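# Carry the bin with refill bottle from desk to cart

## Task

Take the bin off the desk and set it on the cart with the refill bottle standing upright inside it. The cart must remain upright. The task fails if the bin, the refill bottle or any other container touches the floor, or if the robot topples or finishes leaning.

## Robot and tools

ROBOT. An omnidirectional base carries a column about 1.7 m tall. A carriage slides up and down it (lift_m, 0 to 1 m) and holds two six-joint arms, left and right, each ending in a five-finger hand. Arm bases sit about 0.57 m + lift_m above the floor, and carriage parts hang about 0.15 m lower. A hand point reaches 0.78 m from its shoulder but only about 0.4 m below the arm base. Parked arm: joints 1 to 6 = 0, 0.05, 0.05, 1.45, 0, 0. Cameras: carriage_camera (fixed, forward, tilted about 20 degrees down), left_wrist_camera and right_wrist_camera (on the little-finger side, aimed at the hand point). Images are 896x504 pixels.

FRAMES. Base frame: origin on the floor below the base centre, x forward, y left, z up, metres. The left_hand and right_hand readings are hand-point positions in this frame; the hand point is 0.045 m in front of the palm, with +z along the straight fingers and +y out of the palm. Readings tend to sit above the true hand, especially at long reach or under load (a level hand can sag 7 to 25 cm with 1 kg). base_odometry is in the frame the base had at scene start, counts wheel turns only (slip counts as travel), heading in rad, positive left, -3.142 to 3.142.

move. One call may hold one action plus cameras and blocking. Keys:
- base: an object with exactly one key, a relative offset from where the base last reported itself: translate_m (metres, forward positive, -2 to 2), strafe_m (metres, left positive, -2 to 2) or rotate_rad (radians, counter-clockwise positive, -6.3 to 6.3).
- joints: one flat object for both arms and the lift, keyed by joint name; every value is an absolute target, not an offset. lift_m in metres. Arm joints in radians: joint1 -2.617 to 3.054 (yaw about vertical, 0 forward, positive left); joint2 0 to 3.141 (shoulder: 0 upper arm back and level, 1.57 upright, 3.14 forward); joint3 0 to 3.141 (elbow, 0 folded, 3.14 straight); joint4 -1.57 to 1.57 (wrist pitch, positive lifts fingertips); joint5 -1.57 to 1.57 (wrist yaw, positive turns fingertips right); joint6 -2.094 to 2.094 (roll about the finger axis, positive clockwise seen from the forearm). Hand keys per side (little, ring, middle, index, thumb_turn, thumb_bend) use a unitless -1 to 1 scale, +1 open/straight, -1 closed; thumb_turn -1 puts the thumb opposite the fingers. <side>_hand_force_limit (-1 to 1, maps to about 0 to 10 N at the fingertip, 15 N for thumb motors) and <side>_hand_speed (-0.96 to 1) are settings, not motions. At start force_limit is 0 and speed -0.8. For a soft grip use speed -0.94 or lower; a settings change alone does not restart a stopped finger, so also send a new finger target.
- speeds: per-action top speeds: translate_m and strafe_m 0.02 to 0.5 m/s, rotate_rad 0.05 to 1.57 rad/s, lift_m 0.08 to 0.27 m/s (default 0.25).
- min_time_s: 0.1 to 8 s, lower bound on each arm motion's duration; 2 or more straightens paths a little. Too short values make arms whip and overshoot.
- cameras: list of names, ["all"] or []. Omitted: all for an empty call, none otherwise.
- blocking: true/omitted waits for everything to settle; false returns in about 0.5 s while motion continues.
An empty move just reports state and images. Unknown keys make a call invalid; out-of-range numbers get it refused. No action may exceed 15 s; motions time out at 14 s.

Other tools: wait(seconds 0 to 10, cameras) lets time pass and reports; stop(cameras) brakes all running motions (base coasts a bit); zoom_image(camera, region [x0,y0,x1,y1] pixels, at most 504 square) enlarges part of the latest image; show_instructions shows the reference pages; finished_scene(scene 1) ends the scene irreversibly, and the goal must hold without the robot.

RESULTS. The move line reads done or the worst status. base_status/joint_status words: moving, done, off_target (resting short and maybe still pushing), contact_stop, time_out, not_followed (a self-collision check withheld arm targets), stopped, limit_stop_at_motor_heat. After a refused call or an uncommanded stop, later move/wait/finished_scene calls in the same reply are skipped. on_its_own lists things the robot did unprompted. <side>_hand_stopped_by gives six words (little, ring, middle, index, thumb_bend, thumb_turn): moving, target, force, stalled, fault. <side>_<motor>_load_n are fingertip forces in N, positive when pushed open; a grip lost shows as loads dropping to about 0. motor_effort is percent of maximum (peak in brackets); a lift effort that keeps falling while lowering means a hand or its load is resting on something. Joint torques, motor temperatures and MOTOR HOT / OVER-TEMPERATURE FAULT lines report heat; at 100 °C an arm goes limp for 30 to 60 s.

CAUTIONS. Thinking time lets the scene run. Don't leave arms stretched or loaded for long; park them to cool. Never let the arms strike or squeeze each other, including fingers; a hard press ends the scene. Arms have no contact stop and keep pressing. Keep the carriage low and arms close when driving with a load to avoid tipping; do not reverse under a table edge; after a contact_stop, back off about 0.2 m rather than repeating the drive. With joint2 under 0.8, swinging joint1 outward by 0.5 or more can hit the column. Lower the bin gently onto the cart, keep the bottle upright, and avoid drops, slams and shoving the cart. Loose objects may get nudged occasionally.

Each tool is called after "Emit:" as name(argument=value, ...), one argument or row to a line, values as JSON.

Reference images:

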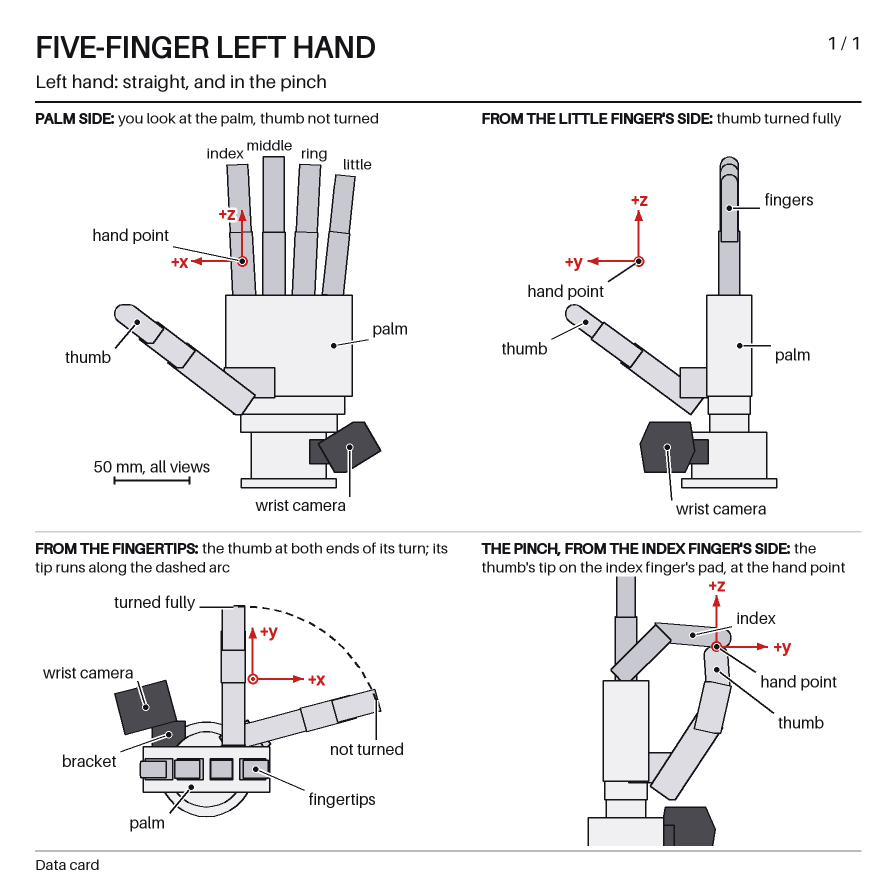

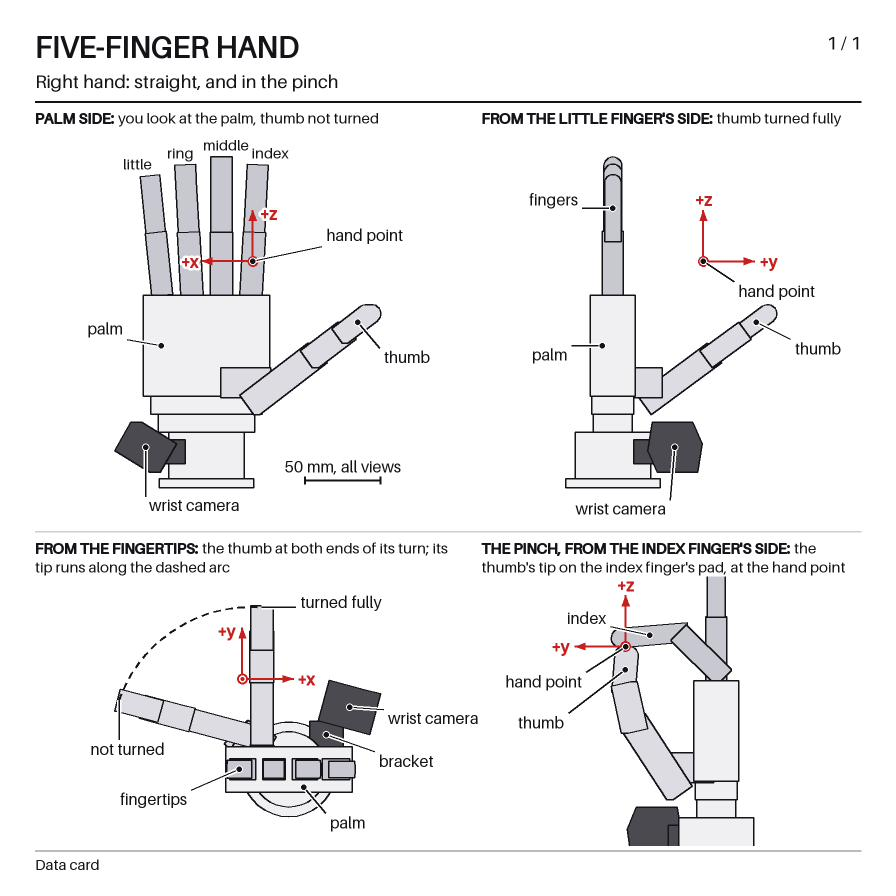

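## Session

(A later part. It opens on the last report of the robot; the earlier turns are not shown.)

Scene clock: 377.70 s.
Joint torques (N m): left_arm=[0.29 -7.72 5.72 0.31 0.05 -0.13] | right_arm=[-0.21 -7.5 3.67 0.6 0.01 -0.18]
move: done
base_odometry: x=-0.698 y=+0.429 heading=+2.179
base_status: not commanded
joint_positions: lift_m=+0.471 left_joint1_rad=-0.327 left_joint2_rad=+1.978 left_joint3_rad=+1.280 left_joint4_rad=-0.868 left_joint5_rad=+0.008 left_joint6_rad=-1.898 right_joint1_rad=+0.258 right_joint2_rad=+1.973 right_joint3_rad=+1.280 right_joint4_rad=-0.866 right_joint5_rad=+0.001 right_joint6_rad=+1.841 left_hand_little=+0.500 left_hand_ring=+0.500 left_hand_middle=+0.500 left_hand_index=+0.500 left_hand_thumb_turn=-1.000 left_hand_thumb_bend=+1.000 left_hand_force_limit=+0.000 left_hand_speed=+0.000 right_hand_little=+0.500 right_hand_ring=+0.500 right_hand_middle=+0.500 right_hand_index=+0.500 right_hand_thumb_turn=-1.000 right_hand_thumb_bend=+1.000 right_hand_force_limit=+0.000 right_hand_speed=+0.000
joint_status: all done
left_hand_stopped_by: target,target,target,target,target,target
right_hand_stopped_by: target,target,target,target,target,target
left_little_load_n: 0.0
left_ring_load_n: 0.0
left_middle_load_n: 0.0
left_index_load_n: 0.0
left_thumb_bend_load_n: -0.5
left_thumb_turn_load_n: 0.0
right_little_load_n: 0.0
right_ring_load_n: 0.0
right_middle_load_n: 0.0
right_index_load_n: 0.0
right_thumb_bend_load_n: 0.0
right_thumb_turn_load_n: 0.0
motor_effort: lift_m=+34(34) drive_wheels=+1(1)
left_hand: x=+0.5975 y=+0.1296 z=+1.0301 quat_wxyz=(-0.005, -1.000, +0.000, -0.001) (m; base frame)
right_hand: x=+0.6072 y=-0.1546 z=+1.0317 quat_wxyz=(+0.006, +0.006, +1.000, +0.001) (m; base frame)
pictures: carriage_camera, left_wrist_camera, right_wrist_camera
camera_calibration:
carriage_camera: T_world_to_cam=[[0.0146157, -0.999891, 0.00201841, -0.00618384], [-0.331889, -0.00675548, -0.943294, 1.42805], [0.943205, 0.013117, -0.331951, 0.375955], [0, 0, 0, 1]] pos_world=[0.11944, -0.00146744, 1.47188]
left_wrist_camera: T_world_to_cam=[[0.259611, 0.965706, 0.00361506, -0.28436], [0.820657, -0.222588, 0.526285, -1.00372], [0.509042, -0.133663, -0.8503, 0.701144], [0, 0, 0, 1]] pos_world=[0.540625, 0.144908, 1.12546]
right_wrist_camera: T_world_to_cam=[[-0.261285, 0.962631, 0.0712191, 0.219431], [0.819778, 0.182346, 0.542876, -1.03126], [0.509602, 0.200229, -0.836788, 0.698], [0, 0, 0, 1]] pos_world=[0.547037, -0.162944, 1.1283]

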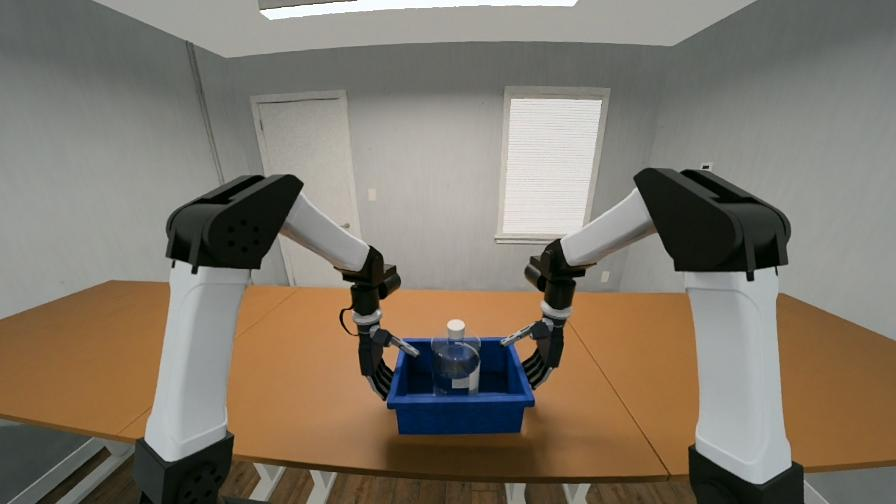

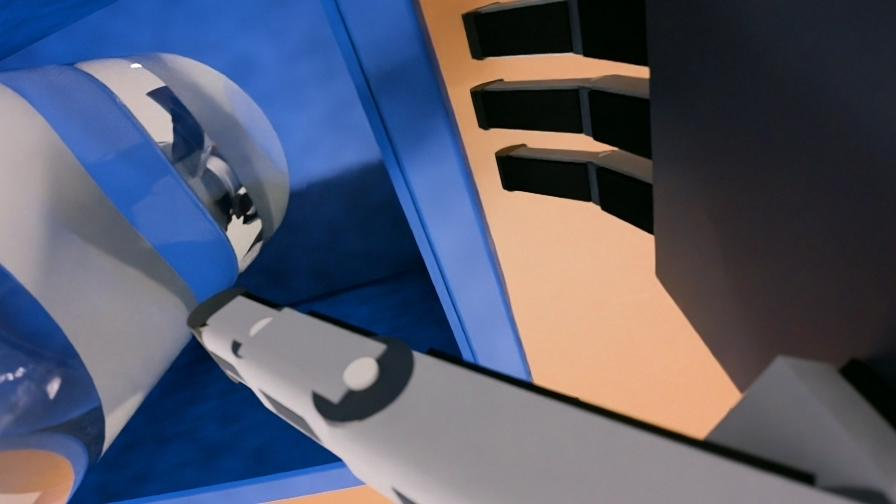

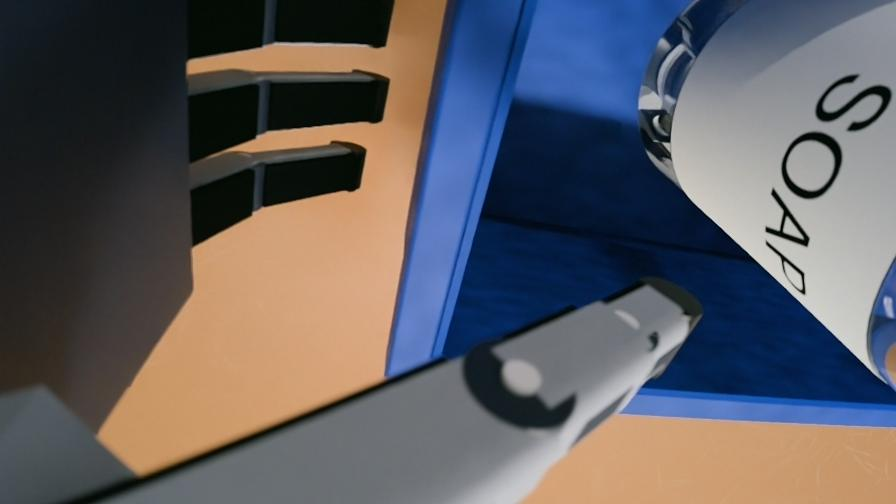

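Emit:
move(
  joints={"lift_m": 0.449},
  speeds={"lift_m": 0.08},
  cameras=["all"],
)

Scene clock: 381.67 s.
Joint torques (N m): left_arm=[0.4 -7.61 5.7 0.27 0.03 -0.15] | right_arm=[-0.36 -7.17 4 0.59 0.1 -0.19]
move: done
base_odometry: x=-0.698 y=+0.429 heading=+2.179
base_status: not commanded
joint_positions: lift_m=+0.449 left_joint1_rad=-0.327 left_joint2_rad=+1.978 left_joint3_rad=+1.280 left_joint4_rad=-0.867 left_joint5_rad=+0.008 left_joint6_rad=-1.898 right_joint1_rad=+0.258 right_joint2_rad=+1.973 right_joint3_rad=+1.279 right_joint4_rad=-0.864 right_joint5_rad=+0.001 right_joint6_rad=+1.841 left_hand_little=+0.500 left_hand_ring=+0.500 left_hand_middle=+0.500 left_hand_index=+0.500 left_hand_thumb_turn=-1.000 left_hand_thumb_bend=+1.000 left_hand_force_limit=+0.000 left_hand_speed=+0.000 right_hand_little=+0.500 right_hand_ring=+0.500 right_hand_middle=+0.500 right_hand_index=+0.500 right_hand_thumb_turn=-1.000 right_hand_thumb_bend=+1.000 right_hand_force_limit=+0.000 right_hand_speed=+0.000
joint_status: all done
left_hand_stopped_by: target,target,target,target,target,target
right_hand_stopped_by: target,target,target,target,target,target
left_little_load_n: 0.0
left_ring_load_n: 0.0
left_middle_load_n: 0.0
left_index_load_n: 0.0
left_thumb_bend_load_n: -0.5
left_thumb_turn_load_n: 0.0
right_little_load_n: 0.0
right_ring_load_n: 0.0
right_middle_load_n: 0.0
right_index_load_n: 0.0
right_thumb_bend_load_n: -0.5
right_thumb_turn_load_n: 0.0
motor_effort: lift_m=+32(33) drive_wheels=+1(1)
left_hand: x=+0.5980 y=+0.1295 z=+1.0083 quat_wxyz=(-0.005, -1.000, +0.000, -0.002) (m; base frame)
right_hand: x=+0.6071 y=-0.1546 z=+1.0093 quat_wxyz=(+0.006, +0.006, +1.000, +0.001) (m; base frame)
pictures: carriage_camera, left_wrist_camera, right_wrist_camera
camera_calibration:
carriage_camera: T_world_to_cam=[[0.0146157, -0.999891, 0.00201841, -0.00613943], [-0.331889, -0.00675548, -0.943294, 1.40729], [0.943205, 0.013117, -0.331951, 0.368652], [0, 0, 0, 1]] pos_world=[0.11944, -0.00146744, 1.44988]
left_wrist_camera: T_world_to_cam=[[0.259529, 0.965729, 0.00345391, -0.284042], [0.819719, -0.222178, 0.527919, -0.993774], [0.510594, -0.134179, -0.849288, 0.680388], [0, 0, 0, 1]] pos_world=[0.54093, 0.144807, 1.10346]
right_wrist_camera: T_world_to_cam=[[-0.261256, 0.962632, 0.0713129, 0.220951], [0.819977, 0.182346, 0.542575, -1.0187], [0.509296, 0.200226, -0.836975, 0.679752], [0, 0, 0, 1]] pos_world=[0.546837, -0.163044, 1.1059]

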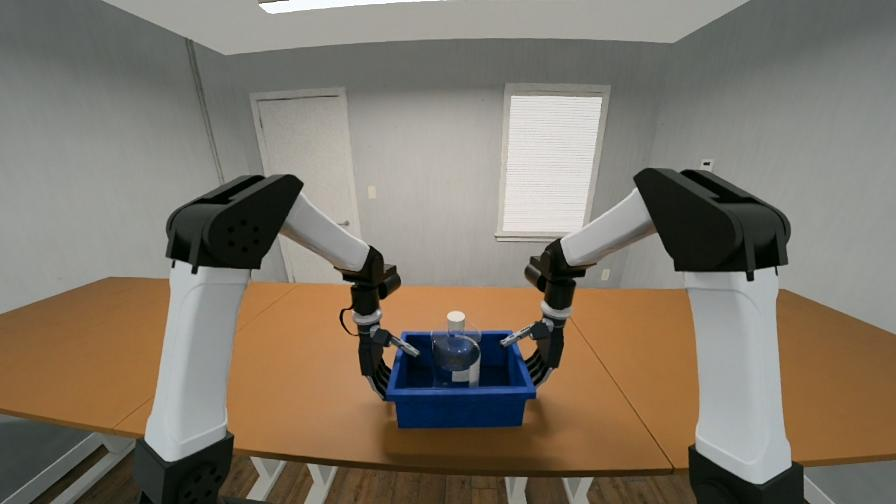

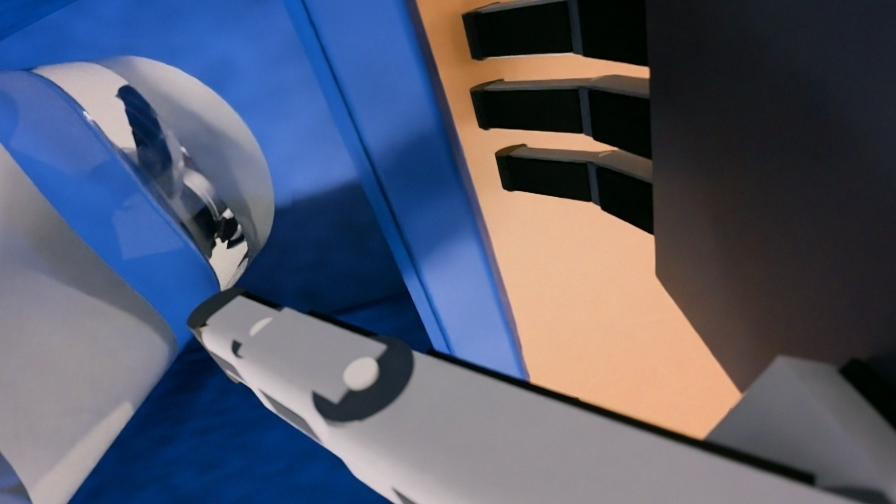

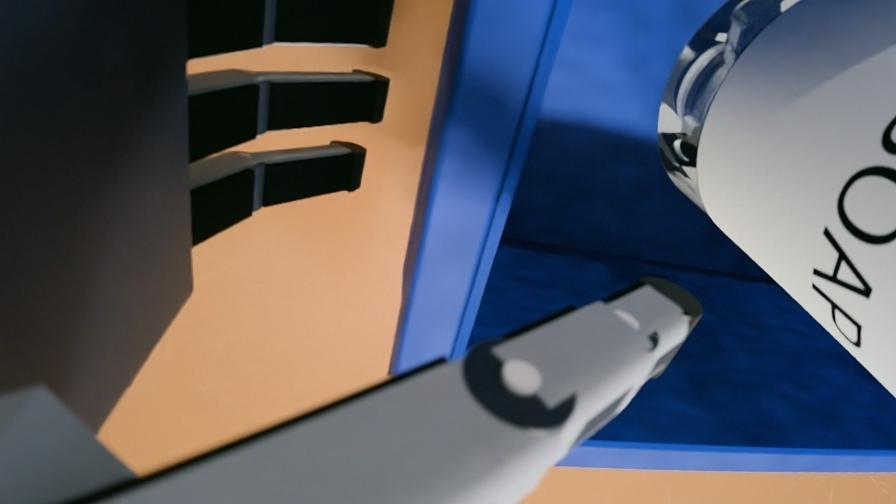

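Emit:
move(
  joints={"left_hand_speed": -0.93, "right_hand_speed": -0.93, "left_hand_force_limit": -0.5, "right_hand_force_limit": -0.5, "left_hand_index": -0.4, "left_hand_middle": -0.4, "left_hand_ring": -0.4, "left_hand_little": -0.4, "left_hand_thumb_bend": -0.4, "right_hand_index": -0.4, "right_hand_middle": -0.4, "right_hand_ring": -0.4, "right_hand_little": -0.4, "right_hand_thumb_bend": -0.4},
  cameras=["all"],
)

Scene clock: 395.40 s.
Joint torques (N m): left_arm=[0.2 -7.5 5.86 0.24 0.34 -0.11] | right_arm=[-0.16 -7.62 3.73 0.58 -0.01 -0.11]
Motor temperatures (°C): left_arm=[27 38 38 26 27 26] | right_arm=[26 35 34 25 26 25]
move: off_target
base_odometry: x=-0.698 y=+0.429 heading=+2.179
base_status: not commanded
joint_positions: lift_m=+0.449 left_joint1_rad=-0.327 left_joint2_rad=+1.978 left_joint3_rad=+1.280 left_joint4_rad=-0.867 left_joint5_rad=-0.019 left_joint6_rad=-1.902 right_joint1_rad=+0.258 right_joint2_rad=+1.976 right_joint3_rad=+1.279 right_joint4_rad=-0.863 right_joint5_rad=+0.006 right_joint6_rad=+1.835 left_hand_little=-0.208 left_hand_ring=-0.214 left_hand_middle=+0.048 left_hand_index=-0.181 left_hand_thumb_turn=-1.000 left_hand_thumb_bend=+0.634 left_hand_force_limit=-0.500 left_hand_speed=-0.930 right_hand_little=-0.004 right_hand_ring=+0.016 right_hand_middle=+0.022 right_hand_index=+0.042 right_hand_thumb_turn=-1.000 right_hand_thumb_bend=+0.482 right_hand_force_limit=-0.500 right_hand_speed=-0.930
joint_status: left_hand_little off_target (ended at -0.208, target -0.400); left_hand_ring off_target (ended at -0.214, target -0.400); left_hand_middle off_target (ended at +0.048, target -0.400); left_hand_index off_target (ended at -0.181, target -0.400); left_hand_thumb_bend off_target (ended at +0.634, target -0.400); right_hand_little off_target (ended at -0.004, target -0.400); right_hand_ring off_target (ended at +0.016, target -0.400); right_hand_middle off_target (ended at +0.022, target -0.400); right_hand_index off_target (ended at +0.042, target -0.400); right_hand_thumb_bend off_target (ended at +0.482, target -0.400); the others done
left_hand_stopped_by: force,force,force,force,force,target
right_hand_stopped_by: force,force,force,force,force,target
left_little_load_n: 2.0
left_ring_load_n: 4.0
left_middle_load_n: 0.0
left_index_load_n: 2.5
left_thumb_bend_load_n: 4.5
left_thumb_turn_load_n: 0.5
right_little_load_n: 2.0
right_ring_load_n: 2.5
right_middle_load_n: 1.0
right_index_load_n: 0.0
right_thumb_bend_load_n: 4.0
right_thumb_turn_load_n: 1.0
motor_effort: lift_m=+31(35) drive_wheels=+1(1)
left_hand: x=+0.6000 y=+0.1347 z=+1.0070 quat_wxyz=(+0.008, -1.000, -0.002, -0.006) (m; base frame)
right_hand: x=+0.6069 y=-0.1554 z=+1.0079 quat_wxyz=(+0.006, +0.003, +1.000, -0.001) (m; base frame)
pictures: carriage_camera, left_wrist_camera, right_wrist_camera
camera_calibration:
carriage_camera: T_world_to_cam=[[0.0146157, -0.999891, 0.00201841, -0.00613943], [-0.331889, -0.00675548, -0.943294, 1.40729], [0.943205, 0.013117, -0.331951, 0.368652], [0, 0, 0, 1]] pos_world=[0.11944, -0.00146744, 1.44988]
left_wrist_camera: T_world_to_cam=[[0.254782, 0.966506, 0.030852, -0.314352], [0.816133, -0.232036, 0.529233, -0.99149], [0.518665, -0.10966, -0.847916, 0.669465], [0, 0, 0, 1]] pos_world=[0.54205, 0.147175, 1.10208]
right_wrist_camera: T_world_to_cam=[[-0.267045, 0.961405, 0.0662362, 0.230167], [0.819164, 0.190257, 0.541085, -1.01444], [0.5076, 0.198752, -0.838355, 0.681128], [0, 0, 0, 1]] pos_world=[0.546715, -0.163655, 1.10468]

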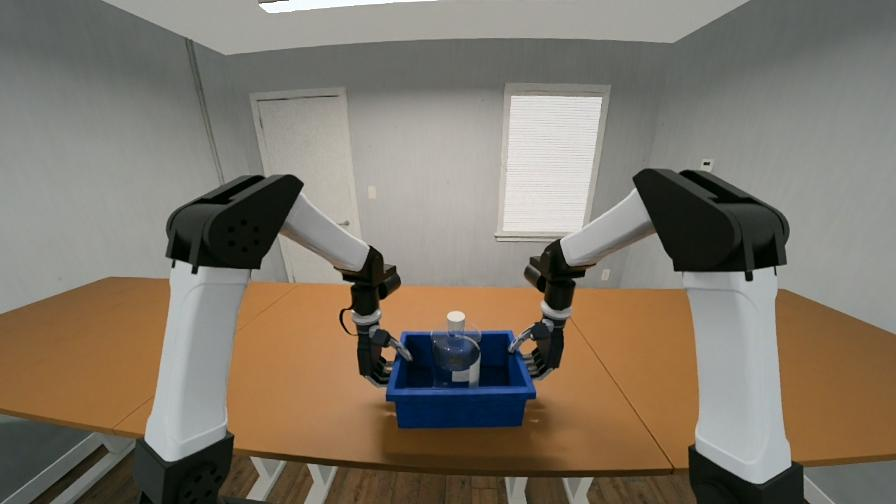

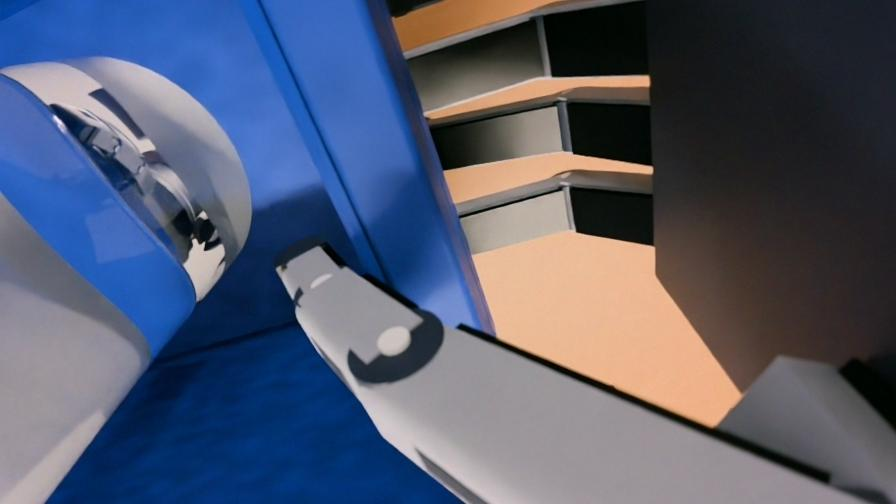

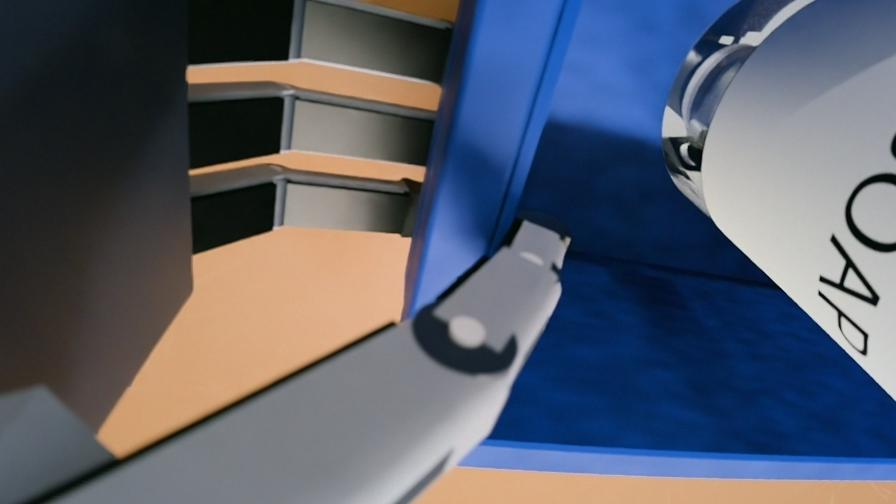

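Emit:
move(
  joints={"left_hand_speed": -0.93, "right_hand_speed": -0.93, "left_hand_force_limit": 0.0, "right_hand_force_limit": 0.0, "left_hand_index": -0.6, "left_hand_middle": -0.6, "left_hand_ring": -0.6, "left_hand_little": -0.6, "left_hand_thumb_bend": -0.6, "right_hand_index": -0.6, "right_hand_middle": -0.6, "right_hand_ring": -0.6, "right_hand_little": -0.6, "right_hand_thumb_bend": -0.6},
  cameras=["all"],
)

Scene clock: 404.83 s.
Joint torques (N m): left_arm=[0.17 -7.84 5.93 0.26 0.31 -0.1] | right_arm=[-0.4 -7.69 3.82 0.56 -0.09 -0.12]
move: off_target
base_odometry: x=-0.698 y=+0.429 heading=+2.179
base_status: not commanded
joint_positions: lift_m=+0.449 left_joint1_rad=-0.327 left_joint2_rad=+1.978 left_joint3_rad=+1.280 left_joint4_rad=-0.867 left_joint5_rad=-0.023 left_joint6_rad=-1.902 right_joint1_rad=+0.258 right_joint2_rad=+1.976 right_joint3_rad=+1.279 right_joint4_rad=-0.862 right_joint5_rad=+0.015 right_joint6_rad=+1.833 left_hand_little=-0.219 left_hand_ring=-0.219 left_hand_middle=-0.009 left_hand_index=-0.186 left_hand_thumb_turn=-1.000 left_hand_thumb_bend=+0.625 left_hand_force_limit=+0.000 left_hand_speed=-0.930 right_hand_little=-0.035 right_hand_ring=+0.004 right_hand_middle=+0.004 right_hand_index=+0.011 right_hand_thumb_turn=-1.000 right_hand_thumb_bend=+0.477 right_hand_force_limit=+0.000 right_hand_speed=-0.930
joint_status: left_hand_little off_target (ended at -0.219, target -0.600); left_hand_ring off_target (ended at -0.219, target -0.600); left_hand_middle off_target (ended at -0.009, target -0.600); left_hand_index off_target (ended at -0.186, target -0.600); left_hand_thumb_bend off_target (ended at +0.625, target -0.600); right_hand_little off_target (ended at -0.035, target -0.600); right_hand_ring off_target (ended at +0.004, target -0.600); right_hand_middle off_target (ended at +0.004, target -0.600); right_hand_index off_target (ended at +0.011, target -0.600); right_hand_thumb_bend off_target (ended at +0.477, target -0.600); the others done
left_hand_stopped_by: force,force,force,force,force,target
right_hand_stopped_by: force,force,force,force,force,target
left_little_load_n: 5.5
left_ring_load_n: 4.5
left_middle_load_n: 4.5
left_index_load_n: 4.0
left_thumb_bend_load_n: 7.5
left_thumb_turn_load_n: 1.5
right_little_load_n: 5.5
right_ring_load_n: 0.5
right_middle_load_n: 3.0
right_index_load_n: 4.5
right_thumb_bend_load_n: 9.0
right_thumb_turn_load_n: 1.0
motor_effort: lift_m=+31(34) drive_wheels=+1(1)
left_hand: x=+0.6003 y=+0.1353 z=+1.0069 quat_wxyz=(+0.010, -1.000, -0.002, -0.007) (m; base frame)
right_hand: x=+0.6073 y=-0.1570 z=+1.0074 quat_wxyz=(+0.007, +0.002, +1.000, -0.006) (m; base frame)
pictures: carriage_camera, left_wrist_camera, right_wrist_camera
camera_calibration:
carriage_camera: T_world_to_cam=[[0.0146157, -0.999891, 0.00201841, -0.00613943], [-0.331889, -0.00675548, -0.943294, 1.40729], [0.943205, 0.013117, -0.331951, 0.368652], [0, 0, 0, 1]] pos_world=[0.11944, -0.00146744, 1.44988]
left_wrist_camera: T_world_to_cam=[[0.254791, 0.966389, 0.0342549, -0.318503], [0.815523, -0.233781, 0.529404, -0.990975], [0.519618, -0.106952, -0.847678, 0.668111], [0, 0, 0, 1]] pos_world=[0.542152, 0.147583, 1.10188]
right_wrist_camera: T_world_to_cam=[[-0.268883, 0.961477, 0.057136, 0.242116], [0.817405, 0.196411, 0.541546, -1.01271], [0.509462, 0.192316, -0.838727, 0.678936], [0, 0, 0, 1]] pos_world=[0.547006, -0.164451, 1.10404]

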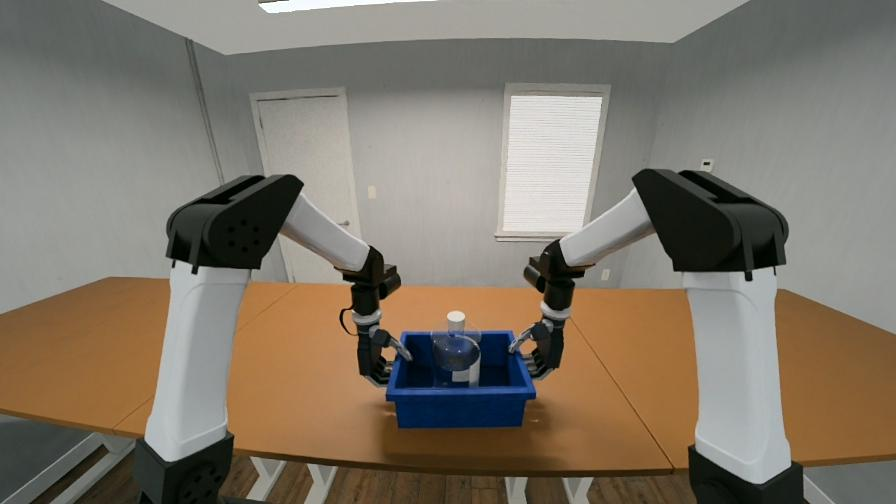

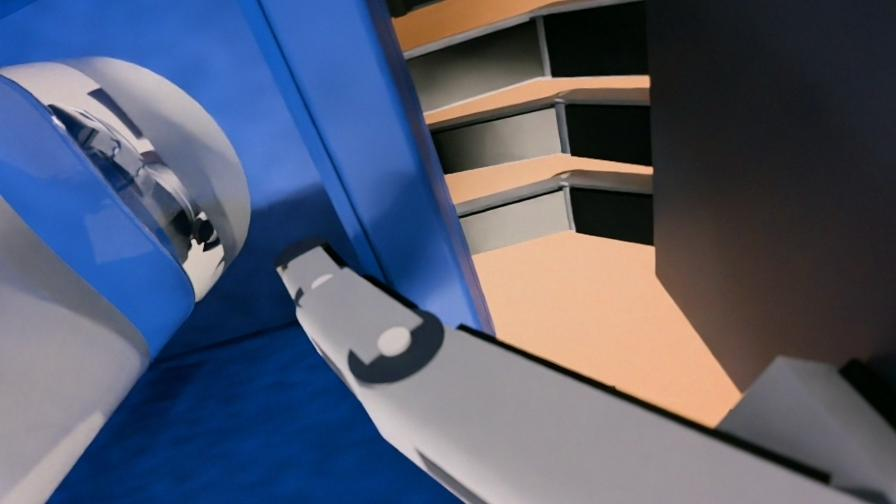

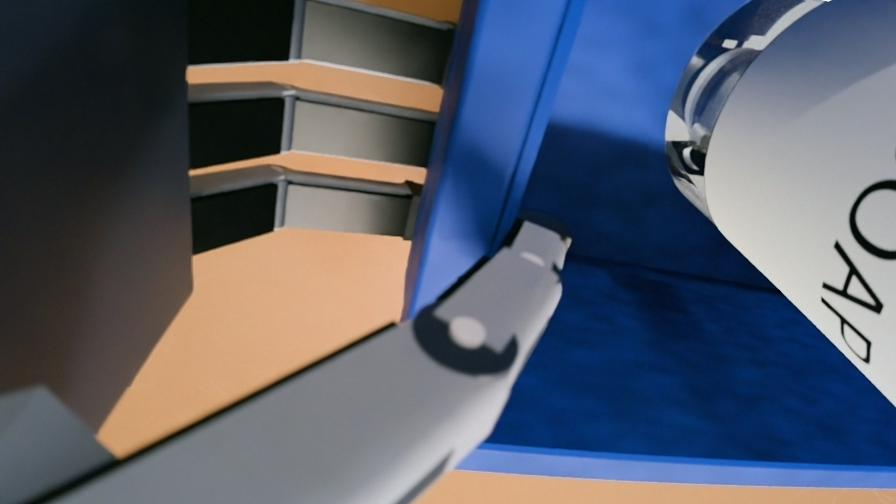

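Emit:
move(
  joints={"lift_m": 0.51},
  speeds={"lift_m": 0.08},
  cameras=["all"],
)

Scene clock: 409.80 s.
Joint torques (N m): left_arm=[0.39 -10.33 5.85 0.04 0.39 -0.14] | right_arm=[-0.35 -9.51 5.19 0.45 -0.14 -0.06]
move: done
base_odometry: x=-0.698 y=+0.429 heading=+2.179
base_status: not commanded
joint_positions: lift_m=+0.510 left_joint1_rad=-0.330 left_joint2_rad=+2.002 left_joint3_rad=+1.280 left_joint4_rad=-0.849 left_joint5_rad=-0.030 left_joint6_rad=-1.896 right_joint1_rad=+0.259 right_joint2_rad=+1.997 right_joint3_rad=+1.262 right_joint4_rad=-0.858 right_joint5_rad=+0.015 right_joint6_rad=+1.833 left_hand_little=-0.219 left_hand_ring=-0.218 left_hand_middle=-0.009 left_hand_index=-0.186 left_hand_thumb_turn=-1.000 left_hand_thumb_bend=+0.625 left_hand_force_limit=+0.000 left_hand_speed=-0.930 right_hand_little=-0.035 right_hand_ring=+0.004 right_hand_middle=+0.004 right_hand_index=+0.011 right_hand_thumb_turn=-1.000 right_hand_thumb_bend=+0.477 right_hand_force_limit=+0.000 right_hand_speed=-0.930
joint_status: all done
left_hand_stopped_by: force,force,force,force,force,target
right_hand_stopped_by: force,force,force,force,force,target
left_little_load_n: 6.0
left_ring_load_n: 9.5
left_middle_load_n: 0.0
left_index_load_n: 0.0
left_thumb_bend_load_n: 3.5
left_thumb_turn_load_n: 1.5
right_little_load_n: 1.0
right_ring_load_n: 2.5
right_middle_load_n: 5.5
right_index_load_n: 7.0
right_thumb_bend_load_n: 6.5
right_thumb_turn_load_n: 2.0
motor_effort: lift_m=+34(39) drive_wheels=+2(2)
left_hand: x=+0.6011 y=+0.1352 z=+1.0588 quat_wxyz=(+0.014, -1.000, +0.002, -0.005) (m; base frame)
right_hand: x=+0.5994 y=-0.1591 z=+1.0562 quat_wxyz=(-0.009, +0.002, +1.000, -0.010) (m; base frame)
pictures: carriage_camera, left_wrist_camera, right_wrist_camera
camera_calibration:
carriage_camera: T_world_to_cam=[[0.0146157, -0.999891, 0.00201841, -0.00626235], [-0.331889, -0.00675548, -0.943294, 1.46474], [0.943205, 0.013117, -0.331951, 0.388868], [0, 0, 0, 1]] pos_world=[0.11944, -0.00146744, 1.51078]
left_wrist_camera: T_world_to_cam=[[0.262644, 0.963992, 0.0416818, -0.332573], [0.816125, -0.244987, 0.523374, -1.01171], [0.51474, -0.103443, -0.851083, 0.717808], [0, 0, 0, 1]] pos_world=[0.543544, 0.146996, 1.15428]
right_wrist_camera: T_world_to_cam=[[-0.267468, 0.961871, 0.0571468, 0.238339], [0.833989, 0.201387, 0.513717, -1.01202], [0.482621, 0.185063, -0.856054, 0.757577], [0, 0, 0, 1]] pos_world=[0.542138, -0.165643, 1.1548]

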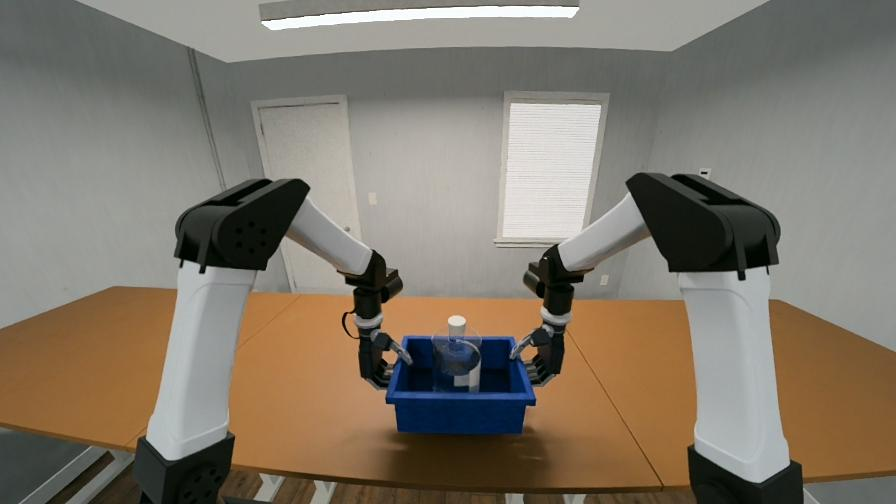

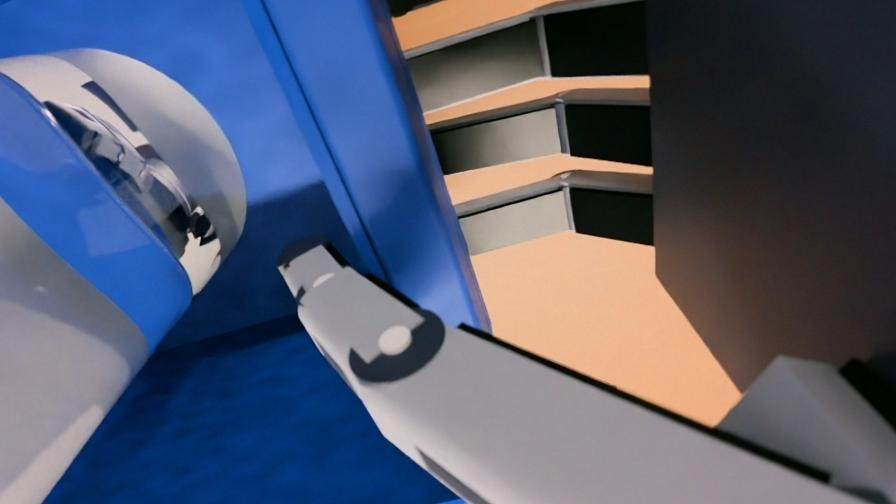

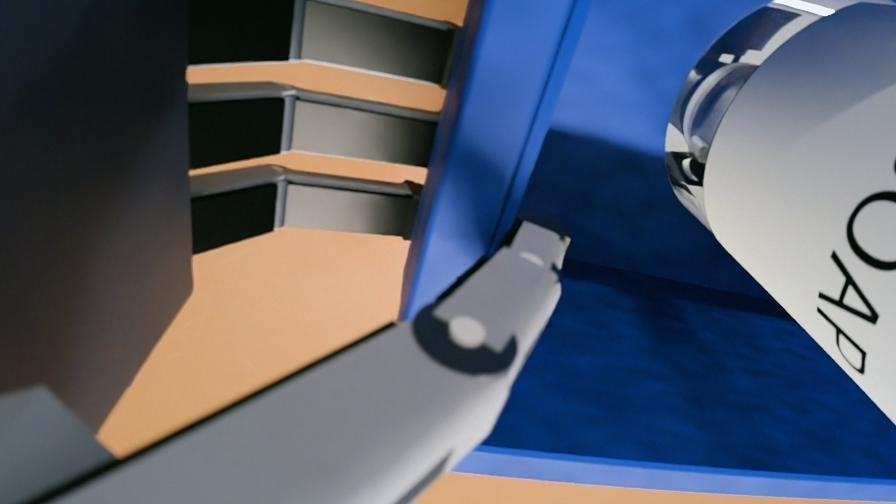

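Emit:
move(
  base={"translate_m": -0.66},
  speeds={"translate_m": 0.2},
  cameras=["carriage_camera", "left_wrist_camera"],
)

Scene clock: 463.97 s.
Joint torques (N m): left_arm=[0.34 -10.1 5.86 0.03 0.42 -0.16] | right_arm=[-0.4 -9.68 5.12 0.37 -0.15 -0.04]
Motor temperatures (°C): left_arm=[27 41 38 26 27 26] | right_arm=[26 44 34 25 26 25]
move: done
base_odometry: x=-0.321 y=-0.113 heading=+2.179
base_status: done
joint_positions: lift_m=+0.510 left_joint1_rad=-0.330 left_joint2_rad=+2.002 left_joint3_rad=+1.280 left_joint4_rad=-0.846 left_joint5_rad=-0.030 left_joint6_rad=-1.895 right_joint1_rad=+0.259 right_joint2_rad=+1.997 right_joint3_rad=+1.262 right_joint4_rad=-0.858 right_joint5_rad=+0.017 right_joint6_rad=+1.833 left_hand_little=-0.219 left_hand_ring=-0.218 left_hand_middle=-0.009 left_hand_index=-0.186 left_hand_thumb_turn=-1.000 left_hand_thumb_bend=+0.625 left_hand_force_limit=+0.000 left_hand_speed=-0.930 right_hand_little=-0.035 right_hand_ring=+0.004 right_hand_middle=+0.004 right_hand_index=+0.011 right_hand_thumb_turn=-1.000 right_hand_thumb_bend=+0.477 right_hand_force_limit=+0.000 right_hand_speed=-0.930
joint_status: not commanded
left_hand_stopped_by: force,force,force,force,force,target
right_hand_stopped_by: force,force,force,force,force,target
left_little_load_n: 6.0
left_ring_load_n: 9.0
left_middle_load_n: 0.5
left_index_load_n: 0.0
left_thumb_bend_load_n: 3.5
left_thumb_turn_load_n: 1.5
right_little_load_n: 0.5
right_ring_load_n: 3.0
right_middle_load_n: 5.5
right_index_load_n: 7.0
right_thumb_bend_load_n: 6.0
right_thumb_turn_load_n: 1.5
motor_effort: lift_m=+30(38) drive_wheels=+0(8)
left_hand: x=+0.6018 y=+0.1348 z=+1.0590 quat_wxyz=(+0.014, -1.000, +0.003, -0.006) (m; base frame)
right_hand: x=+0.5995 y=-0.1593 z=+1.0561 quat_wxyz=(-0.008, +0.002, +1.000, -0.011) (m; base frame)
pictures: carriage_camera, left_wrist_camera
camera_calibration:
carriage_camera: T_world_to_cam=[[0.0146157, -0.999891, 0.00201841, -0.00626235], [-0.331889, -0.00675548, -0.943294, 1.46474], [0.943205, 0.013117, -0.331951, 0.388868], [0, 0, 0, 1]] pos_world=[0.11944, -0.00146744, 1.51078]
left_wrist_camera: T_world_to_cam=[[0.264032, 0.963624, 0.0414148, -0.332973], [0.814265, -0.245711, 0.525927, -1.01389], [0.516972, -0.105139, -0.849521, 0.714822], [0, 0, 0, 1]] pos_world=[0.543951, 0.146891, 1.15428]

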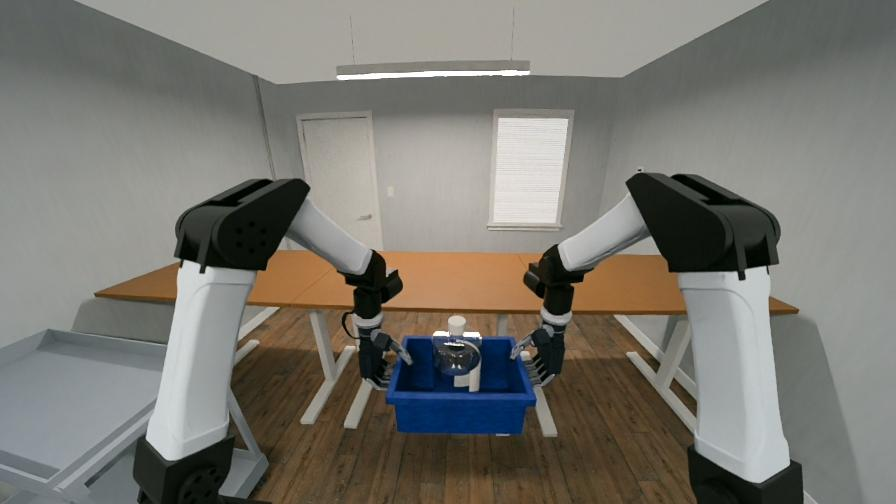

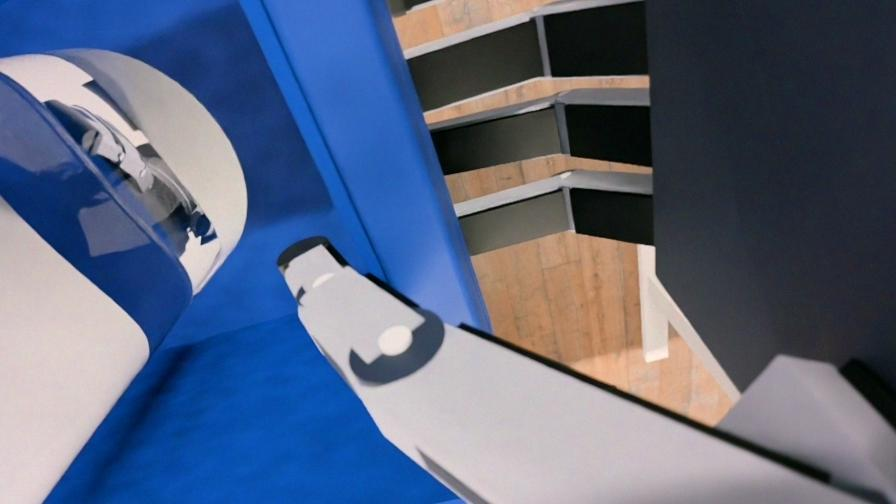

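Emit:
move(
  base={"translate_m": -0.13},
  speeds={"translate_m": 0.2},
)

Emit:
move(
  base={"strafe_m": 0.8},
  speeds={"strafe_m": 0.25},
  cameras=["carriage_camera"],
)

Scene clock: 472.50 s.
Joint torques (N m): left_arm=[0.34 -10.22 5.59 0 0.4 -0.11] | right_arm=[-0.31 -9.42 5.09 0.52 -0.18 -0.1]
move: done
base_odometry: x=-0.247 y=-0.219 heading=+2.178
base_status: done
joint_positions: lift_m=+0.510 left_joint1_rad=-0.330 left_joint2_rad=+2.002 left_joint3_rad=+1.280 left_joint4_rad=-0.846 left_joint5_rad=-0.031 left_joint6_rad=-1.895 right_joint1_rad=+0.259 right_joint2_rad=+1.997 right_joint3_rad=+1.262 right_joint4_rad=-0.861 right_joint5_rad=+0.017 right_joint6_rad=+1.833 left_hand_little=-0.219 left_hand_ring=-0.218 left_hand_middle=-0.009 left_hand_index=-0.186 left_hand_thumb_turn=-1.000 left_hand_thumb_bend=+0.625 left_hand_force_limit=+0.000 left_hand_speed=-0.930 right_hand_little=-0.035 right_hand_ring=+0.004 right_hand_middle=+0.004 right_hand_index=+0.011 right_hand_thumb_turn=-1.000 right_hand_thumb_bend=+0.477 right_hand_force_limit=+0.000 right_hand_speed=-0.930
joint_status: not commanded
left_hand_stopped_by: force,force,force,force,force,target
right_hand_stopped_by: force,force,force,force,force,target
left_little_load_n: 6.0
left_ring_load_n: 9.5
left_middle_load_n: 0.0
left_index_load_n: 0.0
left_thumb_bend_load_n: 3.0
left_thumb_turn_load_n: 1.5
right_little_load_n: 0.5
right_ring_load_n: 3.0
right_middle_load_n: 5.5
right_index_load_n: 7.0
right_thumb_bend_load_n: 6.0
right_thumb_turn_load_n: 2.0
motor_effort: lift_m=+33(37) drive_wheels=+1(9)
left_hand: x=+0.6017 y=+0.1348 z=+1.0589 quat_wxyz=(+0.014, -1.000, +0.003, -0.006) (m; base frame)
right_hand: x=+0.5986 y=-0.1594 z=+1.0560 quat_wxyz=(-0.010, +0.001, +1.000, -0.011) (m; base frame)
pictures: none

Scene clock: 477.10 s.
Joint torques (N m): left_arm=[0.62 -10.3 5.78 0.06 0.45 -0.18] | right_arm=[-0.17 -9.52 4.96 0.45 -0.23 -0.12]
move: done
base_odometry: x=-0.903 y=-0.676 heading=+2.179
base_status: done
joint_positions: lift_m=+0.510 left_joint1_rad=-0.334 left_joint2_rad=+2.002 left_joint3_rad=+1.280 left_joint4_rad=-0.845 left_joint5_rad=-0.033 left_joint6_rad=-1.895 right_joint1_rad=+0.260 right_joint2_rad=+1.997 right_joint3_rad=+1.262 right_joint4_rad=-0.861 right_joint5_rad=+0.022 right_joint6_rad=+1.833 left_hand_little=-0.219 left_hand_ring=-0.218 left_hand_middle=-0.009 left_hand_index=-0.186 left_hand_thumb_turn=-1.000 left_hand_thumb_bend=+0.625 left_hand_force_limit=+0.000 left_hand_speed=-0.930 right_hand_little=-0.035 right_hand_ring=+0.004 right_hand_middle=+0.005 right_hand_index=+0.011 right_hand_thumb_turn=-1.000 right_hand_thumb_bend=+0.477 right_hand_force_limit=+0.000 right_hand_speed=-0.930
joint_status: not commanded
left_hand_stopped_by: force,force,force,force,force,target
right_hand_stopped_by: force,force,force,force,force,target
left_little_load_n: 6.0
left_ring_load_n: 10.0
left_middle_load_n: 0.0
left_index_load_n: 0.0
left_thumb_bend_load_n: 2.0
left_thumb_turn_load_n: 1.5
right_little_load_n: 0.0
right_ring_load_n: 3.0
right_middle_load_n: 5.5
right_index_load_n: 7.0
right_thumb_bend_load_n: 4.5
right_thumb_turn_load_n: 1.5
motor_effort: lift_m=+35(37) drive_wheels=+0(8)
left_hand: x=+0.6016 y=+0.1337 z=+1.0589 quat_wxyz=(+0.015, -1.000, +0.005, -0.007) (m; base frame)
right_hand: x=+0.5986 y=-0.1600 z=+1.0557 quat_wxyz=(-0.009, +0.001, +1.000, -0.014) (m; base frame)
pictures: carriage_camera
camera_calibration:
carriage_camera: T_world_to_cam=[[0.0146157, -0.999891, 0.00201841, -0.00626235], [-0.331889, -0.00675548, -0.943294, 1.46474], [0.943205, 0.013117, -0.331951, 0.388868], [0, 0, 0, 1]] pos_world=[0.11944, -0.00146744, 1.51078]

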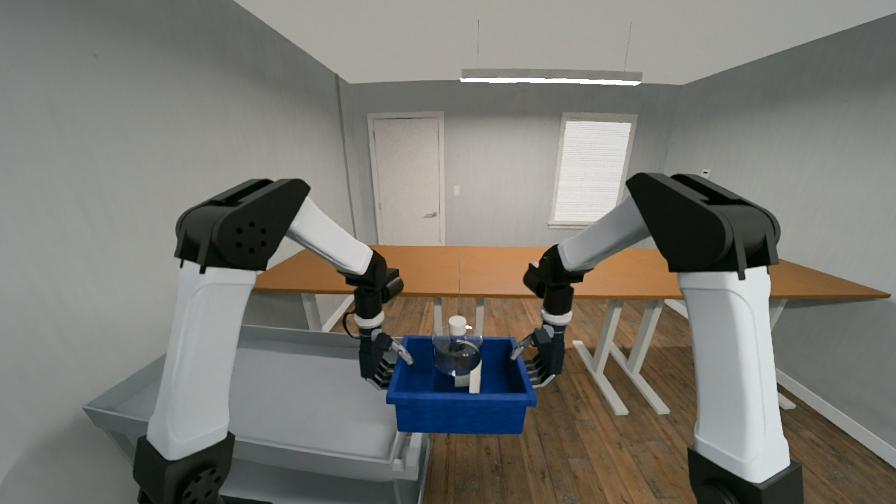

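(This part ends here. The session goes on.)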